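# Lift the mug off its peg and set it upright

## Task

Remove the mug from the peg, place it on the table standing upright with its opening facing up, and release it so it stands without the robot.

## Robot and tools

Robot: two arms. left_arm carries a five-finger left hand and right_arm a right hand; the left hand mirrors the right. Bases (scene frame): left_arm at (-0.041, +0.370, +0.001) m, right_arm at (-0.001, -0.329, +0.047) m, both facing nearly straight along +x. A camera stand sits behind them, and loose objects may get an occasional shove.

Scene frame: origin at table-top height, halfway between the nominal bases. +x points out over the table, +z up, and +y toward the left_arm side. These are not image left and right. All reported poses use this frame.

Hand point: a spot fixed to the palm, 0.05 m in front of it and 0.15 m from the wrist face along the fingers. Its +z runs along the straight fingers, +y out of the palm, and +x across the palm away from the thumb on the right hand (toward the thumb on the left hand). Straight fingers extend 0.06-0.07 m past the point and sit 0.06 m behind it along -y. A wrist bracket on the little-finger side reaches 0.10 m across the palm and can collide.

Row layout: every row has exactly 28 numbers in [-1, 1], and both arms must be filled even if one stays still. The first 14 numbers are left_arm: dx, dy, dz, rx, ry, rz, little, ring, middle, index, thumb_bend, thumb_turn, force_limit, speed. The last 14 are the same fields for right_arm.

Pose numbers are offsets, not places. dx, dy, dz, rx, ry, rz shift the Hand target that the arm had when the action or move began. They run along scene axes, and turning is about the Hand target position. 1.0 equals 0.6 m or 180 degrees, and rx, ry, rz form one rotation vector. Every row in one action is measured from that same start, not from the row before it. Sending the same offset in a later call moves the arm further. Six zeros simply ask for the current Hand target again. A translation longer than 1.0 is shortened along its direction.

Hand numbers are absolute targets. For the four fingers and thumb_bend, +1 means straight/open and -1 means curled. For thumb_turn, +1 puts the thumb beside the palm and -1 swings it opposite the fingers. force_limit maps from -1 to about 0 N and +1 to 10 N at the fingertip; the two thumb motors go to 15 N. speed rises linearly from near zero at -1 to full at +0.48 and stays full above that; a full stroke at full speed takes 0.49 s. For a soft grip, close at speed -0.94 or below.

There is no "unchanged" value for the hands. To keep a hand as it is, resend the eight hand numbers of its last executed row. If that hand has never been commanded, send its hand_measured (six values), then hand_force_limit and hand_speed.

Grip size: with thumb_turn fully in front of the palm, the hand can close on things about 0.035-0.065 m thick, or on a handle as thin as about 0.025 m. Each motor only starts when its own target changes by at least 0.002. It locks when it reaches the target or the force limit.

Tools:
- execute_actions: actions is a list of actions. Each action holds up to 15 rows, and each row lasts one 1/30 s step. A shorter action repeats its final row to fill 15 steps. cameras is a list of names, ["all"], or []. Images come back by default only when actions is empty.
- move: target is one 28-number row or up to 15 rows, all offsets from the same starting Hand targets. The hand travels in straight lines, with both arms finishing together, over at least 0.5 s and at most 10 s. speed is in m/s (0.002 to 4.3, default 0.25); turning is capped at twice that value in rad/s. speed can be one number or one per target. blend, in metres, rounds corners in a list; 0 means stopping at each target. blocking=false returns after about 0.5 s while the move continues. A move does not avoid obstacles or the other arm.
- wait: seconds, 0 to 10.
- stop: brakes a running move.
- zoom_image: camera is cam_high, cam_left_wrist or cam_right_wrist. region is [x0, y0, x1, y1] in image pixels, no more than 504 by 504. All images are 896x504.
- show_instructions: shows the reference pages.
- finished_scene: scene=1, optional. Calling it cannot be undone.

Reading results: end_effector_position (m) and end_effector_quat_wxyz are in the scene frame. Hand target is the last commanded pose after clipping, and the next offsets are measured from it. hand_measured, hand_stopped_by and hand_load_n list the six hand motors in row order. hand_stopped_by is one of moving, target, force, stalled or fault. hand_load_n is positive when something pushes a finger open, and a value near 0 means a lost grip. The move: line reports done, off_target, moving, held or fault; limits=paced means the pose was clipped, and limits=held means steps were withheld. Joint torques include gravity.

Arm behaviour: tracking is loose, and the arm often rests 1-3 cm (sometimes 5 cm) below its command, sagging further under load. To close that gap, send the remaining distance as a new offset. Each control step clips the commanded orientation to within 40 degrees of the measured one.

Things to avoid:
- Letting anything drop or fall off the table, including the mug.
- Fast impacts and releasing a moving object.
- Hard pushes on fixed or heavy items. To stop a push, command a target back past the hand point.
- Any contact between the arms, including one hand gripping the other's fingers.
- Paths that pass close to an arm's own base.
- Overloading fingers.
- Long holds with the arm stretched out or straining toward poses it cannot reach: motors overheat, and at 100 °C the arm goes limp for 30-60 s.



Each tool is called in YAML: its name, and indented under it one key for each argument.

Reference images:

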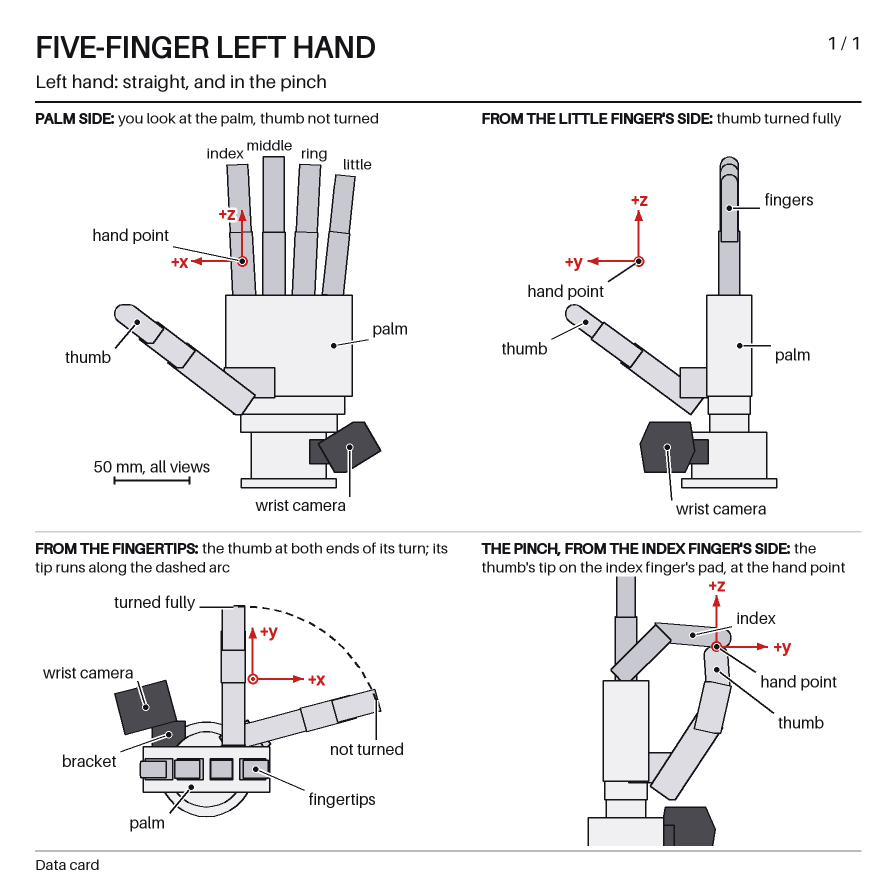

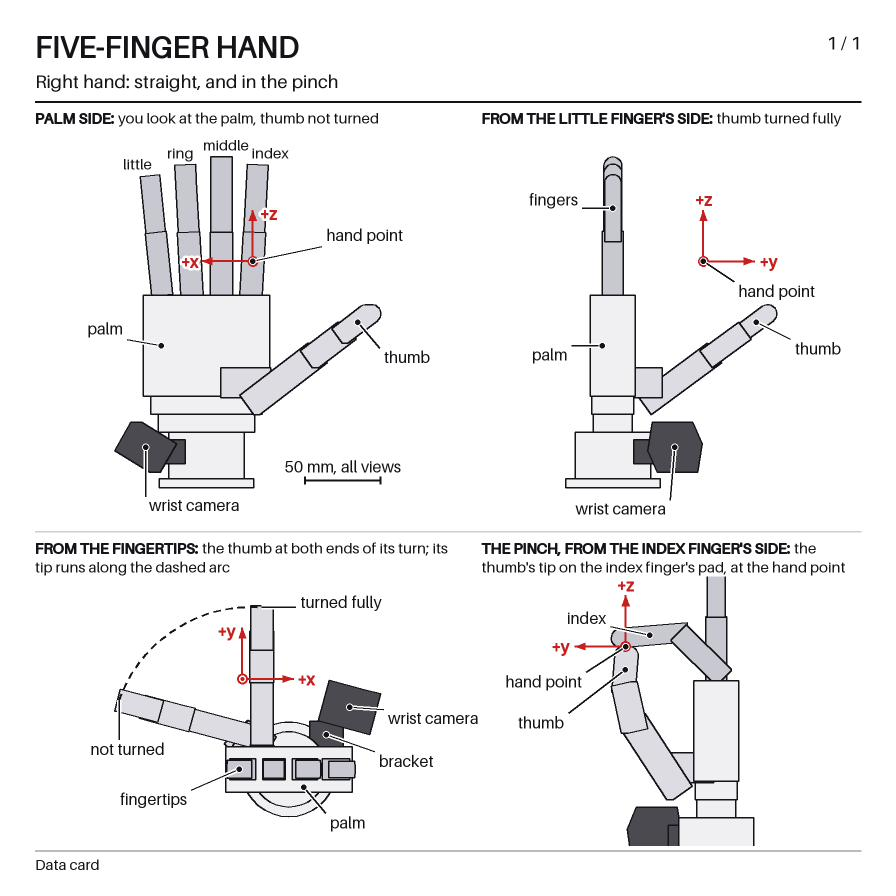

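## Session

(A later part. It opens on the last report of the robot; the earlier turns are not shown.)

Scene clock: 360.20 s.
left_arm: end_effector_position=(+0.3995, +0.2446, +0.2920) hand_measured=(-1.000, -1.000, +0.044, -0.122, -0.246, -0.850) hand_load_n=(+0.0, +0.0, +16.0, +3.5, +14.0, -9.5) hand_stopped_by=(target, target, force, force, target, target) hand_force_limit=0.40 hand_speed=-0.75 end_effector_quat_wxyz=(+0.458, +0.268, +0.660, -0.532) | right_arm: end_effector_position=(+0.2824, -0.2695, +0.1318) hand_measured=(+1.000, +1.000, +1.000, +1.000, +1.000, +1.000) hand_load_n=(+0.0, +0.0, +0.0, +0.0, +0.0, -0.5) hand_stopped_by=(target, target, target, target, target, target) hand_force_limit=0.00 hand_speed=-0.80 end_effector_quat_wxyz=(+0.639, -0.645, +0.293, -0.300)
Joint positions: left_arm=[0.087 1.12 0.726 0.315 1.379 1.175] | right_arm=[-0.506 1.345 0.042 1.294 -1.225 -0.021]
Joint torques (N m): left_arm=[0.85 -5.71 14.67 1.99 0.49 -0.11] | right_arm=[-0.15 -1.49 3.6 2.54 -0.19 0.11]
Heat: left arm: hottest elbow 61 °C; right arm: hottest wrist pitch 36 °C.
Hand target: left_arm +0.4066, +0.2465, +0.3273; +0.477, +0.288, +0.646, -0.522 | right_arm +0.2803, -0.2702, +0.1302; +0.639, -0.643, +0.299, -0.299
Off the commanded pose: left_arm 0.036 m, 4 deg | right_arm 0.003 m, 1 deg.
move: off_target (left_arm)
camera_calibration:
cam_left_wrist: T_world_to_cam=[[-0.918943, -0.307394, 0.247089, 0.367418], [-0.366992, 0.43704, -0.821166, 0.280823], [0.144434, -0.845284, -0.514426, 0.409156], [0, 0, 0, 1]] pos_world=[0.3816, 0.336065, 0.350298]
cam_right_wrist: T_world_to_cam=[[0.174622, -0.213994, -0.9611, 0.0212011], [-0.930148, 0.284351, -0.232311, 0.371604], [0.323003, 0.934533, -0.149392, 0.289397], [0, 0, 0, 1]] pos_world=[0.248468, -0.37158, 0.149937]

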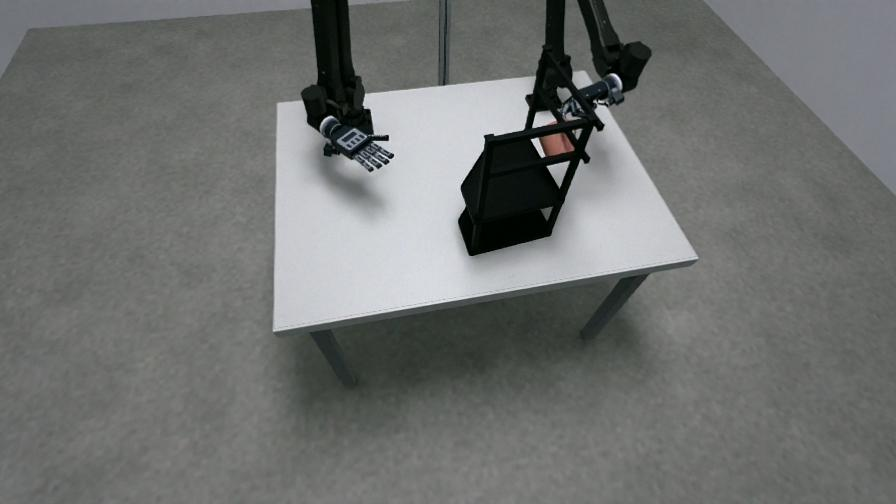

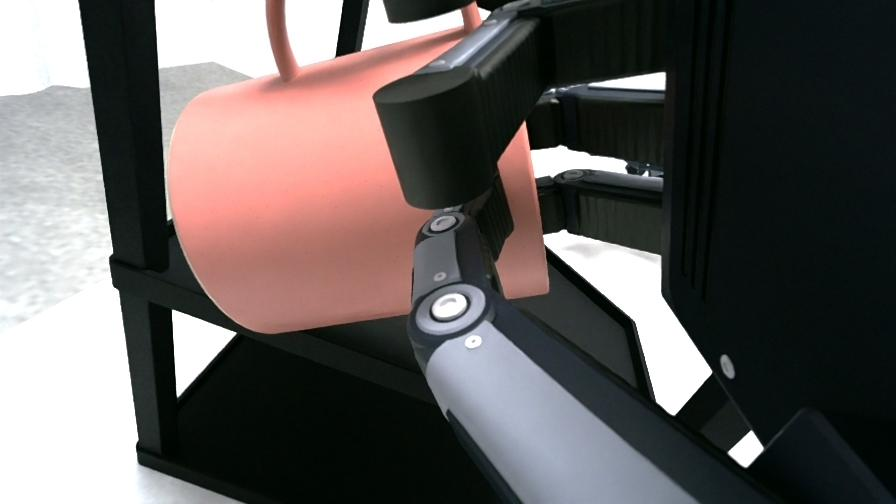

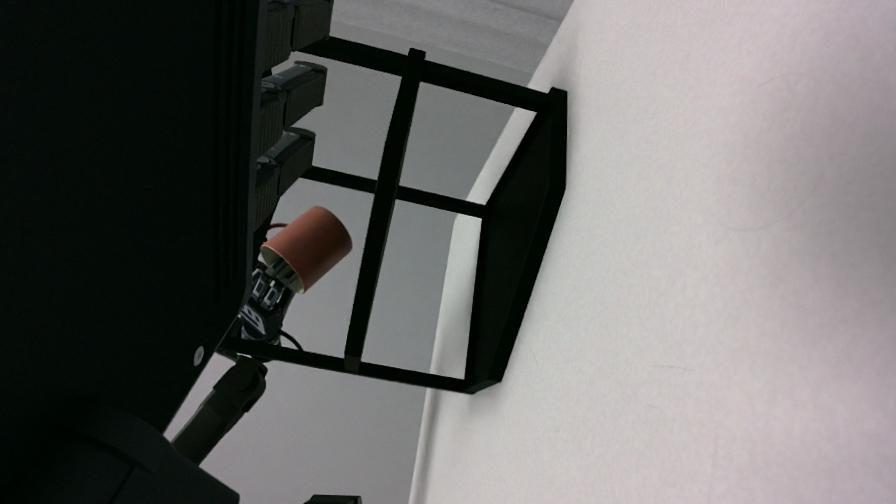

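move:
  target: [0, 0.06, 0, 0, 0, 0.01, -1, -1, -0.7, -0.7, -0.25, -0.85, 0.4, -0.75, 0, 0, 0, 0, 0, 0, 1, 1, 1, 1, 1, 1, 0, -0.8]
  speed: 0.06
  cameras: ["all"]

zoom_image:
  camera: "cam_high"
  region: [530, 100, 600, 170]

Scene clock: 367.23 s.
left_arm: end_effector_position=(+0.3939, +0.2503, +0.2936) hand_measured=(-1.000, -1.000, +0.044, -0.122, -0.248, -0.850) hand_load_n=(+0.0, +0.0, +17.5, +0.5, +8.0, -13.0) hand_stopped_by=(target, target, force, force, target, target) hand_force_limit=0.40 hand_speed=-0.75 end_effector_quat_wxyz=(+0.454, +0.281, +0.653, -0.537) | right_arm: end_effector_position=(+0.2824, -0.2695, +0.1318) hand_measured=(+1.000, +1.000, +1.000, +1.000, +1.000, +1.000) hand_load_n=(+0.0, +0.0, +0.0, +0.0, +0.0, +0.0) hand_stopped_by=(target, target, target, target, target, target) hand_force_limit=0.00 hand_speed=-0.80 end_effector_quat_wxyz=(+0.639, -0.645, +0.293, -0.300)
Joint positions: left_arm=[0.112 1.12 0.727 0.315 1.434 1.185] | right_arm=[-0.506 1.345 0.042 1.294 -1.225 -0.021]
Joint torques (N m): left_arm=[5.13 -5.95 14.58 1.37 0.64 -0.08] | right_arm=[-0.15 -1.49 3.6 2.51 -0.19 0.11]
Heat: left arm: hottest elbow 62 °C; right arm: hottest wrist pitch 36 °C.
Hand target: left_arm +0.4065, +0.2825, +0.3272; +0.485, +0.277, +0.650, -0.515 | right_arm +0.2803, -0.2702, +0.1302; +0.639, -0.643, +0.299, -0.299
Off the commanded pose: left_arm 0.048 m, 4 deg | right_arm 0.003 m, 1 deg.
move: off_target (left_arm)
camera_calibration:
cam_left_wrist: T_world_to_cam=[[-0.930274, -0.280034, 0.237006, 0.3642], [-0.344801, 0.446712, -0.825567, 0.267707], [0.125314, -0.849723, -0.51212, 0.423578], [0, 0, 0, 1]] pos_world=[0.378031, 0.342324, 0.351615]
cam_right_wrist: T_world_to_cam=[[0.174622, -0.213994, -0.9611, 0.0212011], [-0.930148, 0.284351, -0.232311, 0.371604], [0.323003, 0.934533, -0.149392, 0.289397], [0, 0, 0, 1]] pos_world=[0.248468, -0.37158, 0.149937]

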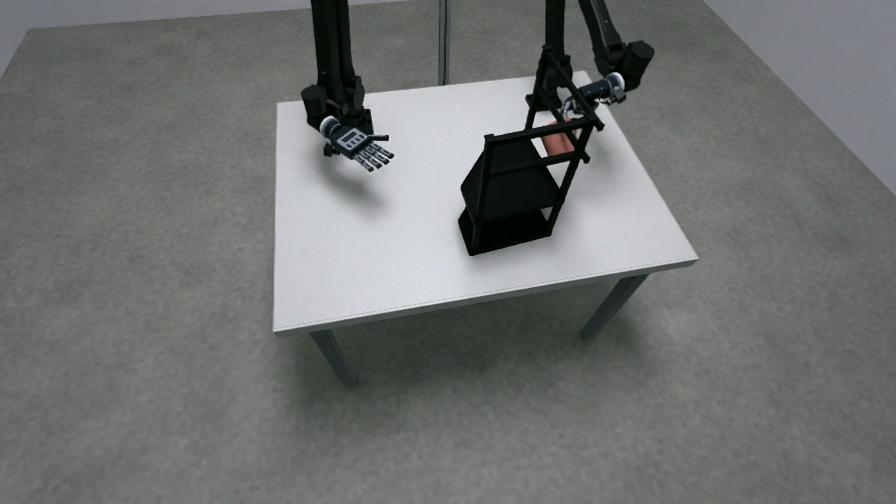

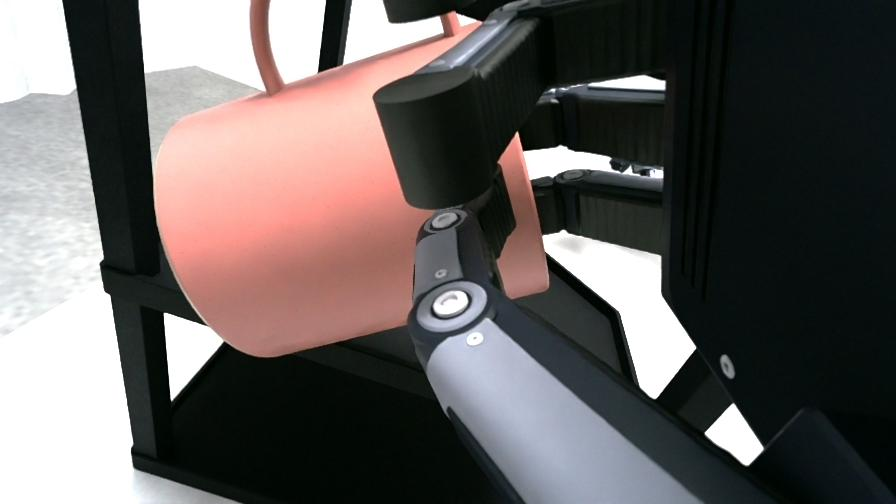

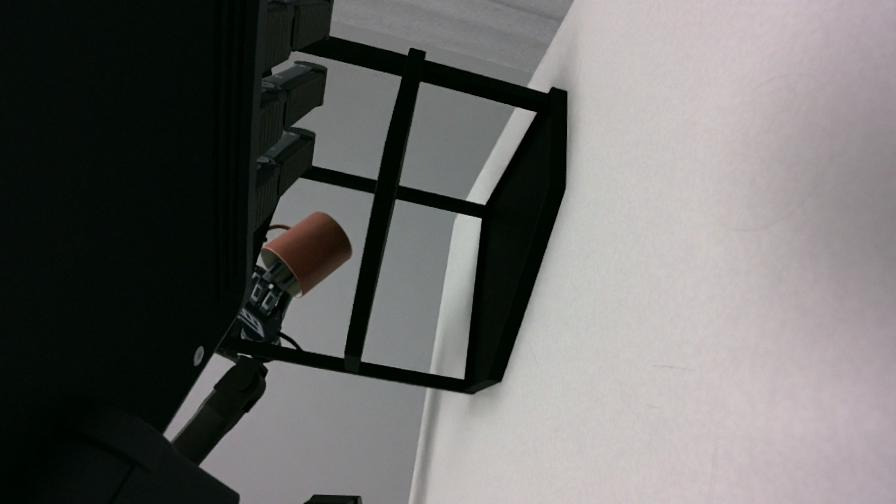

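Scaled by 7.200 from the camera's 896x504 image, which has a finer 1280x720 frame.

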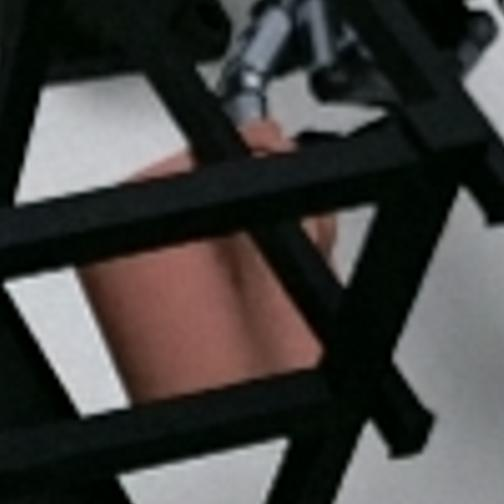

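move:
  target:
    - [-0.01, -0.06, 0, 0, 0, 0, -1, -1, -0.7, -0.7, -0.25, -0.85, 0.4, -0.75, 0, 0, 0, 0, 0, 0, 1, 1, 1, 1, 1, 1, 0, -0.8]
    - [-0.01, -0.06, 0, 0.0266, -0.0791, 0, -1, -1, -0.7, -0.7, -0.25, -0.85, 0.4, -0.75, 0, 0, 0, 0, 0, 0, 1, 1, 1, 1, 1, 1, 0, -0.8]
  speed: 0.08
  cameras: ["all"]

zoom_image:
  camera: "cam_high"
  region: [530, 100, 600, 170]

zoom_image:
  camera: "cam_right_wrist"
  region: [220, 180, 370, 350]

Scene clock: 372.57 s.
left_arm: end_effector_position=(+0.3976, +0.2457, +0.2962) hand_measured=(-1.000, -1.000, +0.042, -0.122, -0.248, -0.850) hand_load_n=(+0.0, +0.0, +5.0, +5.5, +4.5, -2.0) hand_stopped_by=(target, target, force, force, target, target) hand_force_limit=0.40 hand_speed=-0.75 end_effector_quat_wxyz=(+0.514, +0.323, +0.634, -0.479) | right_arm: end_effector_position=(+0.2824, -0.2695, +0.1318) hand_measured=(+1.000, +1.000, +1.000, +1.000, +1.000, +1.000) hand_load_n=(+0.0, +0.0, +0.0, +0.0, +0.0, -0.5) hand_stopped_by=(target, target, target, target, target, target) hand_force_limit=0.00 hand_speed=-0.80 end_effector_quat_wxyz=(+0.639, -0.645, +0.293, -0.300)
Joint positions: left_arm=[0.08 1.08 0.678 0.35 1.347 1.342] | right_arm=[-0.506 1.345 0.042 1.294 -1.225 -0.021]
Joint torques (N m): left_arm=[-0.09 -6.3 11.74 3.25 -0.02 0.38] | right_arm=[-0.15 -1.49 3.62 2.51 -0.2 0.12]
Heat: left arm: hottest elbow 61 °C; right arm: hottest elbow 35 °C.
Hand target: left_arm +0.4006, +0.2465, +0.3272; +0.550, +0.359, +0.606, -0.449 | right_arm +0.2803, -0.2702, +0.1302; +0.639, -0.643, +0.299, -0.299
Off the commanded pose: left_arm 0.031 m, 8 deg | right_arm 0.003 m, 1 deg.
move: off_target (left_arm)
camera_calibration:
cam_left_wrist: T_world_to_cam=[[-0.939732, -0.337546, 0.0544746, 0.437678], [-0.222132, 0.481602, -0.847772, 0.22241], [0.259927, -0.808779, -0.527556, 0.361495], [0, 0, 0, 1]] pos_world=[0.366742, 0.332993, 0.35542]
cam_right_wrist: T_world_to_cam=[[0.174622, -0.213994, -0.9611, 0.0212011], [-0.930148, 0.284351, -0.232311, 0.371604], [0.323003, 0.934533, -0.149392, 0.289397], [0, 0, 0, 1]] pos_world=[0.248468, -0.37158, 0.149937]

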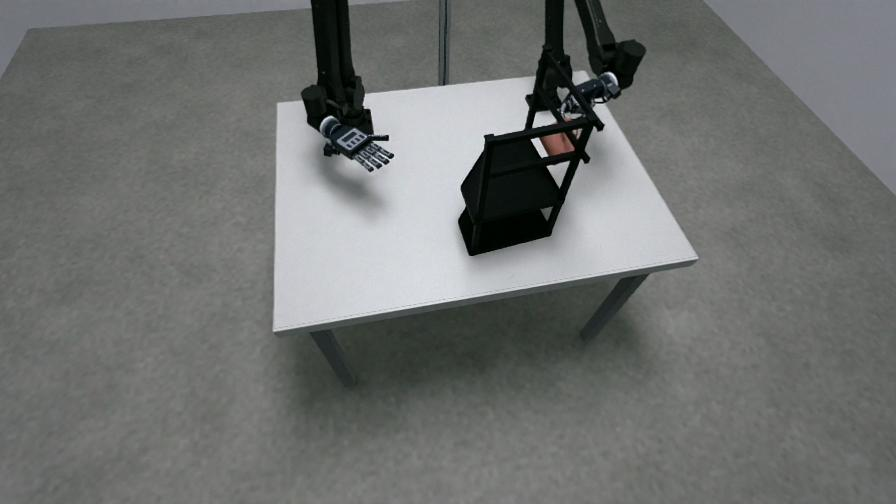

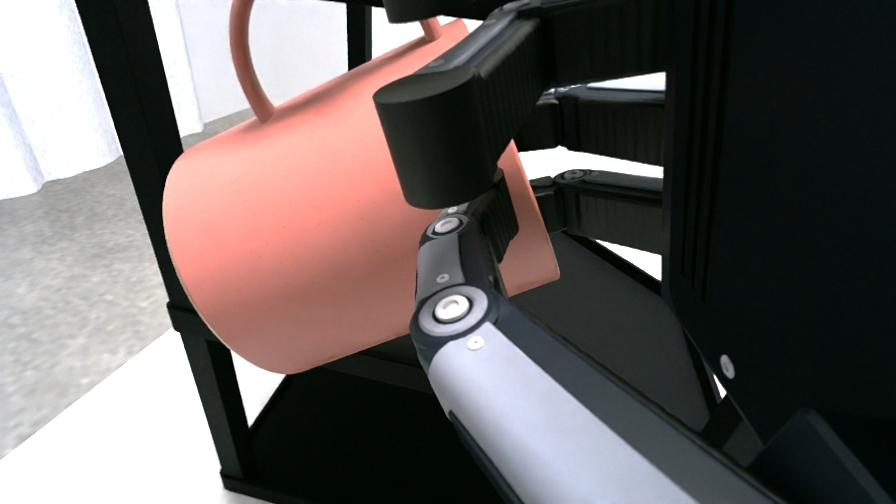

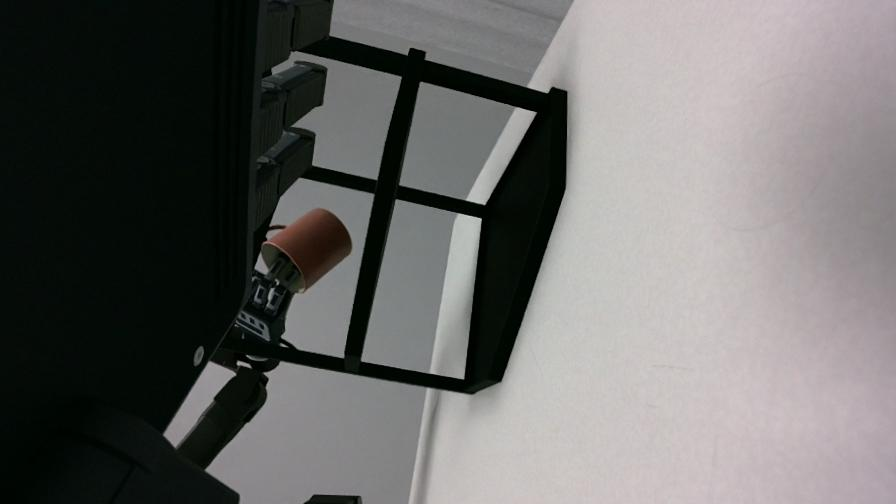

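Scaled by 7.200 from the camera's 896x504 image, which has a finer 1280x720 frame.

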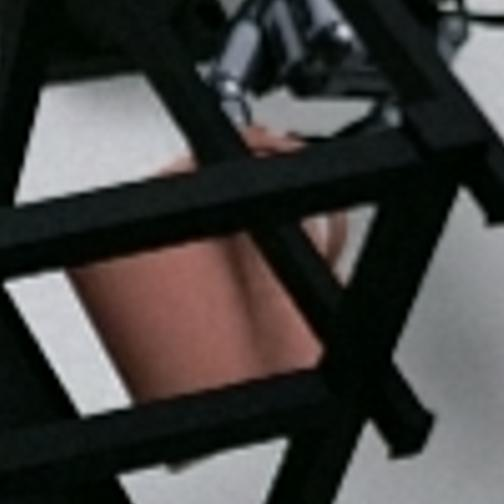

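Scaled by 2.965 from the camera's 896x504 image, which has a finer 1280x720 frame.

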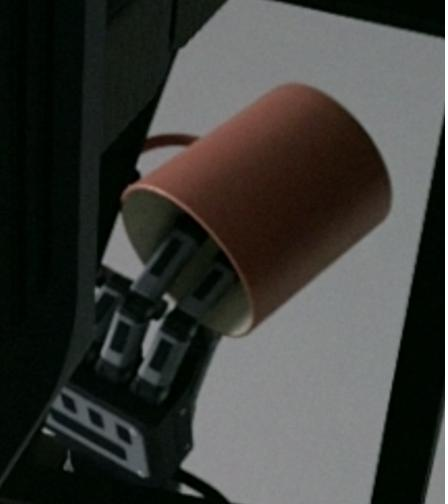

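move:
  target: [0, 0, 0, 0, 0, 0, -1, -1, -0.7, -0.7, -0.25, -0.85, 0.4, -0.75, 0.017, 0.083, 0, 0.0536, -0.0638, 0, 1, 1, 1, 1, 1, 1, 0, -0.8]
  speed: 0.15
  cameras: ["cam_left_wrist", "cam_right_wrist"]

Scene clock: 379.43 s.
left_arm: end_effector_position=(+0.3977, +0.2458, +0.2962) hand_measured=(-1.000, -1.000, +0.042, -0.122, -0.248, -0.850) hand_load_n=(+0.0, +0.0, +5.0, +6.0, +4.5, -2.0) hand_stopped_by=(target, target, force, force, target, target) hand_force_limit=0.40 hand_speed=-0.75 end_effector_quat_wxyz=(+0.515, +0.323, +0.633, -0.479) | right_arm: end_effector_position=(+0.2883, -0.2439, +0.1314) hand_measured=(+1.000, +1.000, +1.000, +1.000, +1.000, +1.000) hand_load_n=(+0.0, -0.5, +0.0, +0.0, +0.0, -0.5) hand_stopped_by=(target, target, target, target, target, target) hand_force_limit=0.00 hand_speed=-0.80 end_effector_quat_wxyz=(+0.649, -0.631, +0.290, -0.310)
Joint positions: left_arm=[0.08 1.08 0.678 0.35 1.347 1.344] | right_arm=[-0.366 1.499 0.015 1.557 -1.074 0.049]
Joint torques (N m): left_arm=[0.21 -6.01 11.78 3.37 0.01 0.41] | right_arm=[-0.15 -2.84 2.5 2.11 -0.16 0.06]
Heat: left arm: hottest elbow 60 °C; right arm: hottest elbow 35 °C.
Hand target: left_arm +0.4006, +0.2465, +0.3273; +0.550, +0.359, +0.606, -0.449 | right_arm +0.2888, -0.2463, +0.1313; +0.648, -0.630, +0.292, -0.312 (not the last commanded pose)
Off the commanded pose: left_arm 0.031 m, 7 deg | right_arm 0.024 m, 13 deg.
move: held (right_arm; a check stopped the path), off_target (left_arm); limits=held
pose unreachable (right arm): on one or more control steps of this call, first in action 0 (counted from 0), this arm could not follow its commanded pose, so it was not sent that pose on those steps. It may still have moved: this result reports where it is.
cause: moving toward the commanded pose would bring two parts of the arm too close to each other (joints 2 (shoulder) and 3 (elbow) lie between them).
camera_calibration:
cam_left_wrist: T_world_to_cam=[[-0.939781, -0.33759, 0.0533382, 0.438114], [-0.221228, 0.481895, -0.847841, 0.222006], [0.26052, -0.808585, -0.52756, 0.361215], [0, 0, 0, 1]] pos_world=[0.366742, 0.332993, 0.355421]
cam_right_wrist: T_world_to_cam=[[0.20271, -0.195075, -0.959612, 0.0215503], [-0.919315, 0.299632, -0.255108, 0.373276], [0.337296, 0.933898, -0.118597, 0.255136], [0, 0, 0, 1]] pos_world=[0.252734, -0.345913, 0.146164]
Images, in order (width x height): cam_left_wrist 896x504, cam_right_wrist 896x504.

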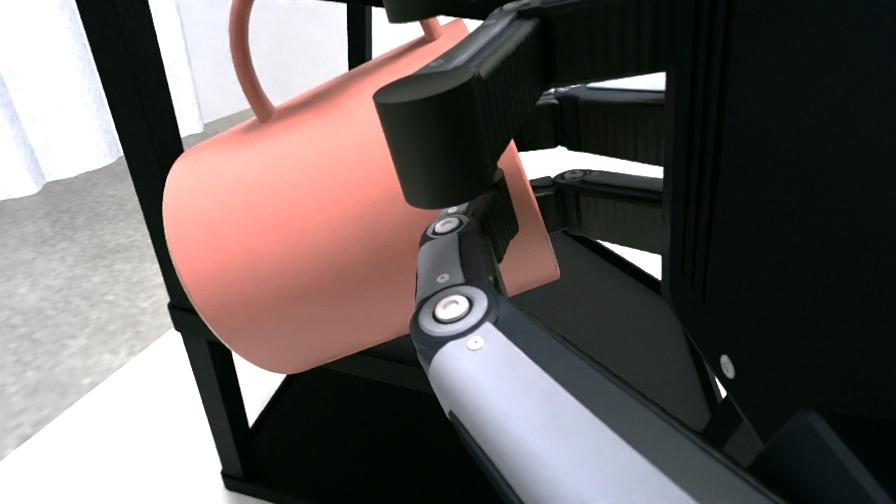

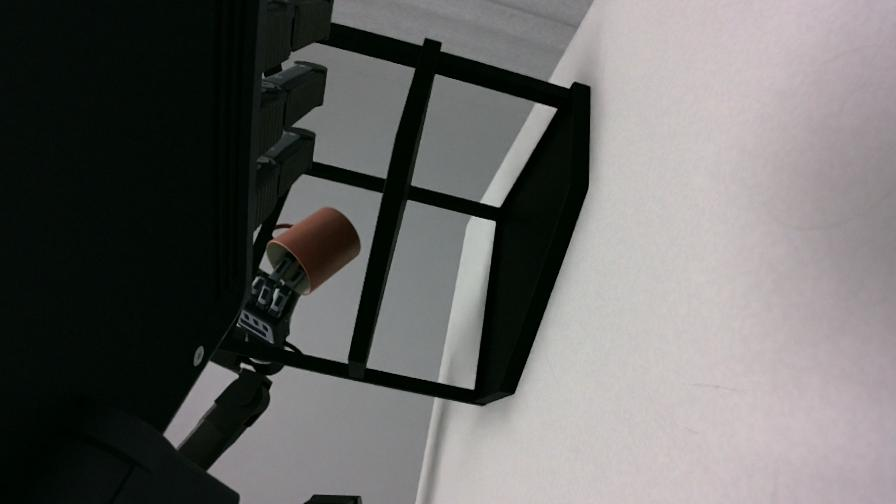

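zoom_image:
  camera: "cam_right_wrist"
  region: [230, 190, 380, 320]

zoom_image:
  camera: "cam_right_wrist"
  region: [250, 210, 310, 260]

Scaled by 3.360 from the camera's 896x504 image, which has a finer 1280x720 frame.

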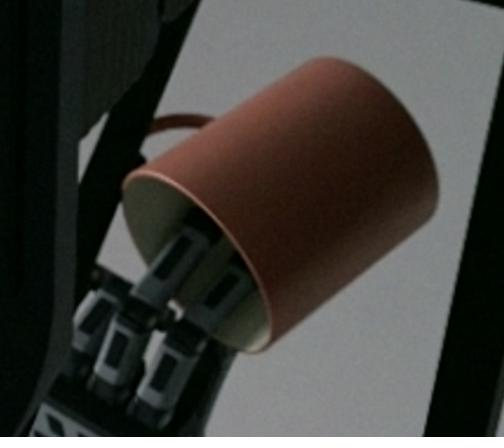

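Scaled by 8.400 from the camera's 896x504 image, which has a finer 1280x720 frame.

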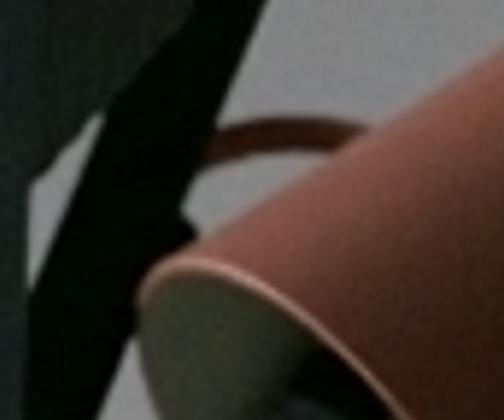

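move:
  target: [-0.0333, 0, -0.065, 0, 0, 0, -1, -1, -0.7, -0.7, -0.25, -0.85, 0.4, -0.75, 0, 0, 0, 0, 0, 0, 1, 1, 1, 1, 1, 1, 0, -0.8]
  speed: 0.06
  cameras: ["cam_left_wrist", "cam_right_wrist"]

zoom_image:
  camera: "cam_right_wrist"
  region: [250, 210, 310, 260]

Scene clock: 385.70 s.
left_arm: end_effector_position=(+0.3758, +0.2471, +0.2655) hand_measured=(-1.000, -1.000, +0.042, -0.122, -0.248, -0.850) hand_load_n=(+0.0, +0.0, +5.0, +6.0, +5.5, -0.5) hand_stopped_by=(target, target, force, force, target, target) hand_force_limit=0.40 hand_speed=-0.75 end_effector_quat_wxyz=(+0.528, +0.335, +0.626, -0.466) | right_arm: end_effector_position=(+0.2884, -0.2440, +0.1314) hand_measured=(+1.000, +1.000, +1.000, +1.000, +1.000, +1.000) hand_load_n=(+0.0, +0.0, +0.0, -0.5, +0.0, +0.0) hand_stopped_by=(target, target, target, target, target, target) hand_force_limit=0.00 hand_speed=-0.80 end_effector_quat_wxyz=(+0.649, -0.631, +0.290, -0.311)
Joint positions: left_arm=[0.09 1.053 0.56 0.455 1.35 1.376] | right_arm=[-0.367 1.499 0.015 1.557 -1.074 0.049]
Joint torques (N m): left_arm=[0.26 -4.42 11.56 3.15 0.15 0.15] | right_arm=[-0.26 -2.84 2.51 2.11 -0.15 0.06]
Heat: left arm: hottest elbow 59 °C; right arm: hottest elbow 35 °C.
Hand target: left_arm +0.3807, +0.2466, +0.2883; +0.550, +0.359, +0.606, -0.449 | right_arm +0.2888, -0.2464, +0.1313; +0.648, -0.630, +0.292, -0.312
Off the commanded pose: left_arm 0.023 m, 5 deg | right_arm 0.002 m, 0 deg.
move: off_target (left_arm)
camera_calibration:
cam_left_wrist: T_world_to_cam=[[-0.938889, -0.344138, 0.00750189, 0.433168], [-0.186962, 0.491534, -0.850553, 0.175897], [0.28902, -0.799977, -0.525837, 0.338498], [0, 0, 0, 1]] pos_world=[0.341751, 0.333401, 0.324355]
cam_right_wrist: T_world_to_cam=[[0.202666, -0.195144, -0.959607, 0.0215167], [-0.919216, 0.299921, -0.255127, 0.373385], [0.337593, 0.933791, -0.118596, 0.255117], [0, 0, 0, 1]] pos_world=[0.252735, -0.346014, 0.146164]
Images, in order (width x height): cam_left_wrist 896x504, cam_right_wrist 896x504.

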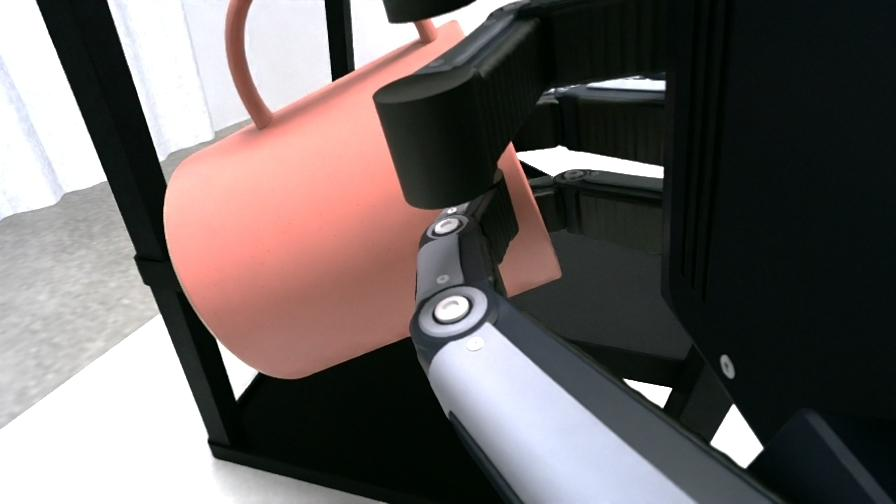

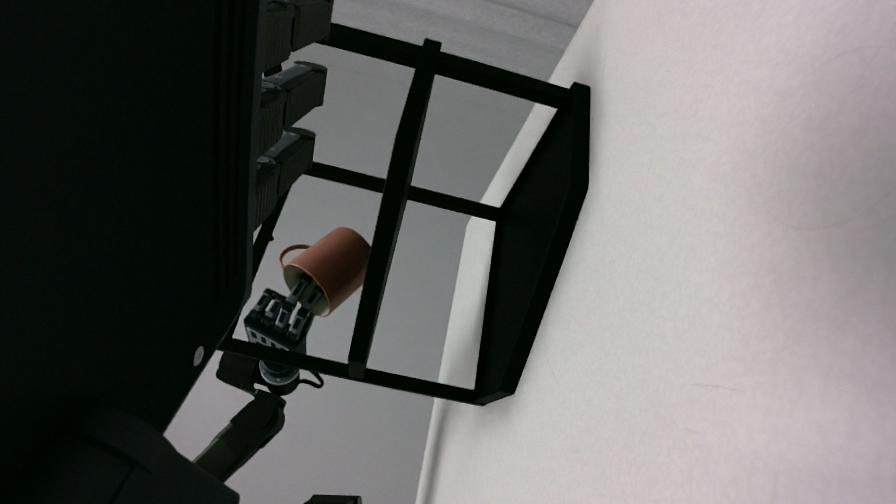

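Scaled by 8.400 from the camera's 896x504 image, which has a finer 1280x720 frame.

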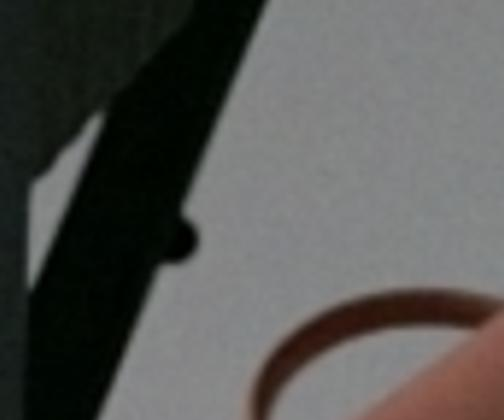

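move:
  target: [-0.0167, 0.1667, 0.0167, 0, 0, 0.0833, -1, -1, -0.75, -0.75, -0.25, -0.85, 0.5, -0.75, 0, 0, 0, 0, 0, 0, 1, 1, 1, 1, 1, 1, 0, -0.8]
  speed: 0.1
  cameras: ["all"]

Scene clock: 394.90 s.
left_arm: end_effector_position=(+0.3707, +0.3423, +0.2797) hand_measured=(-1.000, -1.000, +0.026, -0.138, -0.248, -0.850) hand_load_n=(+0.5, +0.0, +9.0, +10.5, +7.0, -0.5) hand_stopped_by=(target, target, force, force, target, target) hand_force_limit=0.50 hand_speed=-0.75 end_effector_quat_wxyz=(+0.588, +0.262, +0.658, -0.391) | right_arm: end_effector_position=(+0.2884, -0.2440, +0.1314) hand_measured=(+1.000, +1.000, +1.000, +1.000, +1.000, +1.000) hand_load_n=(+0.0, +0.0, +0.0, +0.0, +0.0, -0.5) hand_stopped_by=(target, target, target, target, target, target) hand_force_limit=0.00 hand_speed=-0.80 end_effector_quat_wxyz=(+0.649, -0.631, +0.290, -0.311)
Joint positions: left_arm=[0.332 0.944 0.526 0.41 1.344 1.37] | right_arm=[-0.367 1.499 0.015 1.557 -1.074 0.049]
Joint torques (N m): left_arm=[1.03 -4.25 11.37 1.81 0.14 0.17] | right_arm=[-0.21 -2.84 2.51 2.1 -0.16 0.06]
Heat: left arm: hottest elbow 58 °C; right arm: hottest elbow 35 °C.
Hand target: left_arm +0.3706, +0.3465, +0.2983; +0.604, +0.277, +0.647, -0.373 | right_arm +0.2888, -0.2464, +0.1313; +0.648, -0.630, +0.292, -0.312
Off the commanded pose: left_arm 0.019 m, 4 deg | right_arm 0.002 m, 0 deg.
move: off_target (left_arm)
camera_calibration:
cam_left_wrist: T_world_to_cam=[[-0.82539, -0.564351, -0.0154706, 0.500769], [-0.282817, 0.437039, -0.853822, 0.195327], [0.488616, -0.700361, -0.520335, 0.313956], [0, 0, 0, 1]] pos_world=[0.315167, 0.417126, 0.337885]
cam_right_wrist: T_world_to_cam=[[0.202666, -0.195144, -0.959607, 0.0215167], [-0.919216, 0.299921, -0.255127, 0.373385], [0.337593, 0.933791, -0.118596, 0.255117], [0, 0, 0, 1]] pos_world=[0.252735, -0.346014, 0.146164]

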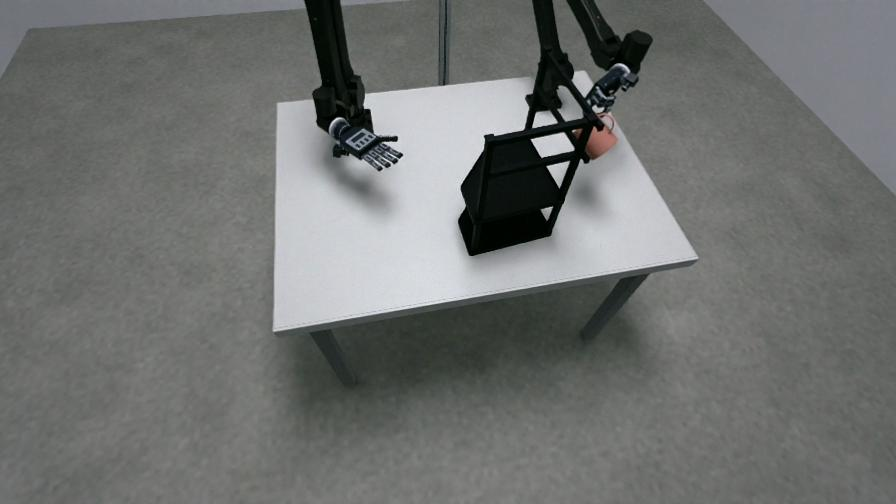

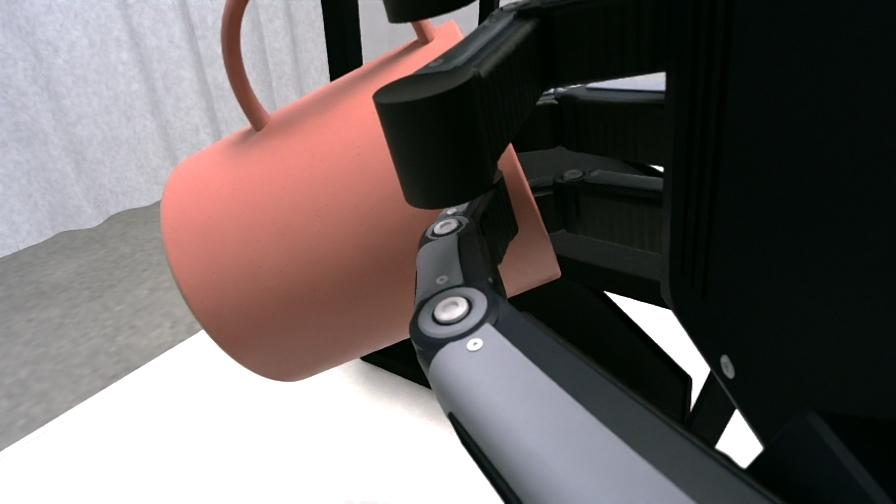

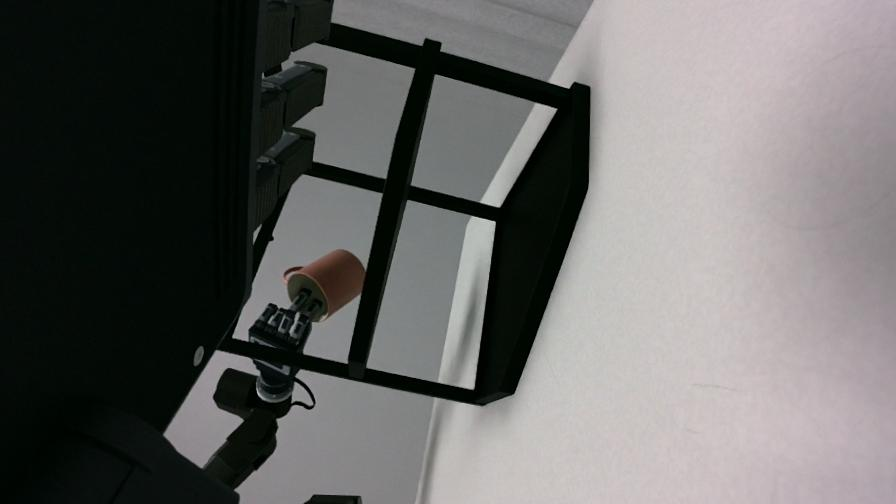

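move:
  target: [0.0657, 0.1058, -0.1305, -0.3229, 0.2326, 0.1567, -1, -1, -0.75, -0.75, -0.25, -0.85, 0.5, -0.75, 0, 0, 0, 0, 0, 0, 1, 1, 1, 1, 1, 1, 0, -0.8]
  speed: 0.13
  cameras: ["all"]

Scene clock: 402.57 s.
left_arm: end_effector_position=(+0.4016, +0.4024, +0.1986) hand_measured=(-1.000, -1.000, +0.026, -0.138, -0.248, -0.850) hand_load_n=(+0.0, +0.0, +7.5, +10.0, +6.5, -0.5) hand_stopped_by=(target, target, force, force, target, target) hand_force_limit=0.50 hand_speed=-0.75 end_effector_quat_wxyz=(+0.455, -0.347, +0.609, -0.549) | right_arm: end_effector_position=(+0.2884, -0.2440, +0.1314) hand_measured=(+1.000, +1.000, +1.000, +1.000, +1.000, +1.000) hand_load_n=(+0.0, +0.0, +0.0, +0.0, +0.0, -0.5) hand_stopped_by=(target, target, target, target, target, target) hand_force_limit=0.00 hand_speed=-0.80 end_effector_quat_wxyz=(+0.649, -0.631, +0.290, -0.311)
Joint positions: left_arm=[0.377 1.144 0.443 0.724 0.784 0.158] | right_arm=[-0.367 1.499 0.015 1.557 -1.074 0.049]
Joint torques (N m): left_arm=[0.91 -4.89 11.73 2.25 -0.07 -0.2] | right_arm=[-0.21 -2.9 2.51 2.1 -0.15 0.06]
Heat: left arm: hottest elbow 58 °C; right arm: hottest elbow 35 °C.
Hand target: left_arm +0.4100, +0.4101, +0.2201; +0.469, -0.341, +0.599, -0.552 | right_arm +0.2888, -0.2464, +0.1313; +0.648, -0.630, +0.292, -0.312
Off the commanded pose: left_arm 0.024 m, 2 deg | right_arm 0.002 m, 0 deg.
move: off_target (left_arm)
camera_calibration:
cam_left_wrist: T_world_to_cam=[[-0.155993, -0.356056, 0.921352, 0.0202088], [-0.758088, -0.554814, -0.342758, 0.59708], [0.63322, -0.751934, -0.183375, 0.194501], [0, 0, 0, 1]] pos_world=[0.33263, 0.484716, 0.221701]
cam_right_wrist: T_world_to_cam=[[0.202666, -0.195144, -0.959607, 0.0215167], [-0.919216, 0.299921, -0.255127, 0.373385], [0.337593, 0.933791, -0.118596, 0.255117], [0, 0, 0, 1]] pos_world=[0.252735, -0.346014, 0.146164]

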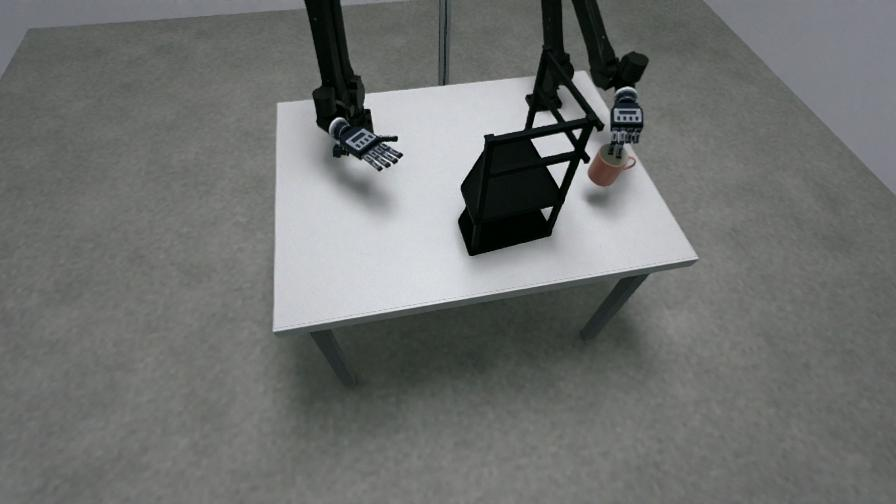

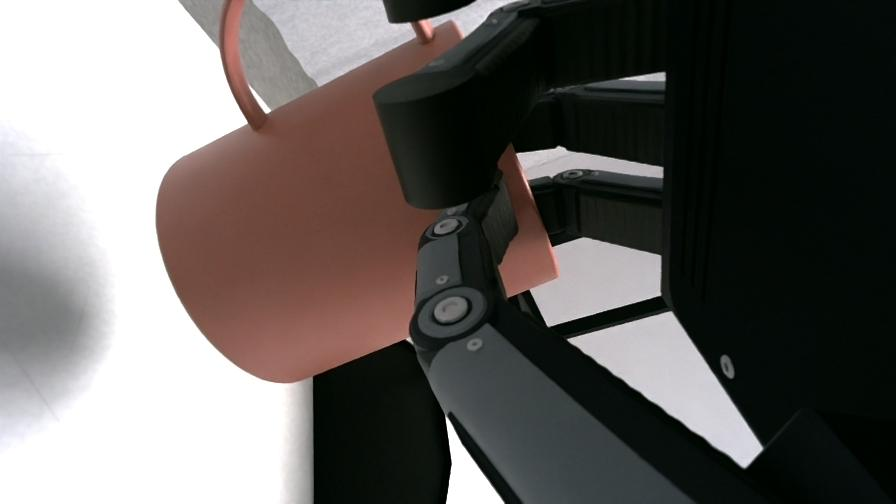

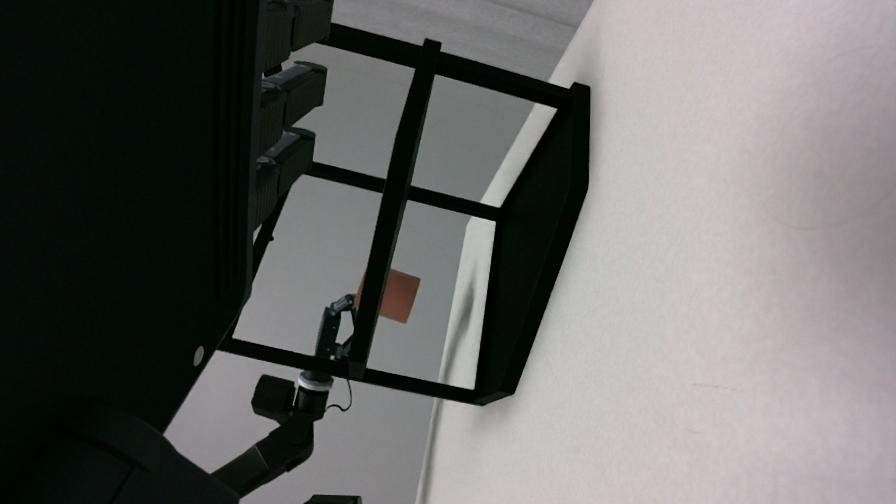

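zoom_image:
  camera: "cam_high"
  region: [560, 60, 680, 220]

zoom_image:
  camera: "cam_right_wrist"
  region: [300, 220, 480, 400]

Scaled by 3.150 from the camera's 896x504 image, which has a finer 1280x720 frame.

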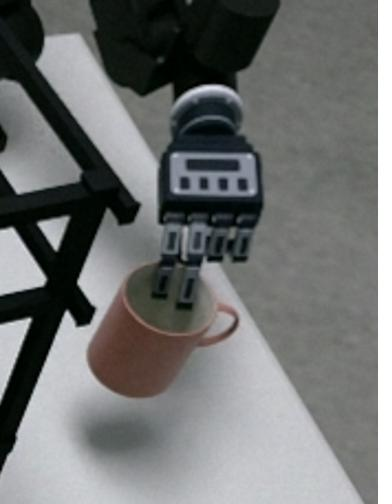

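Scaled by 2.800 from the camera's 896x504 image, which has a finer 1280x720 frame.

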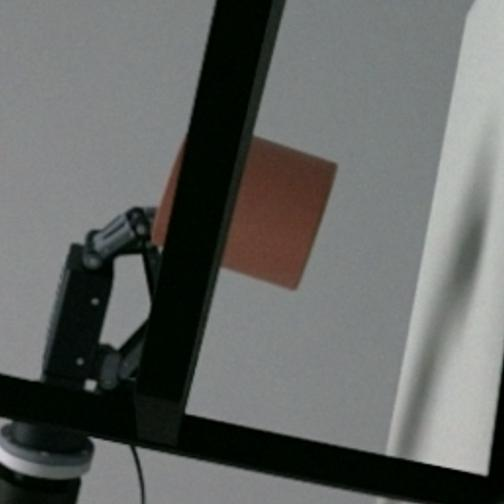

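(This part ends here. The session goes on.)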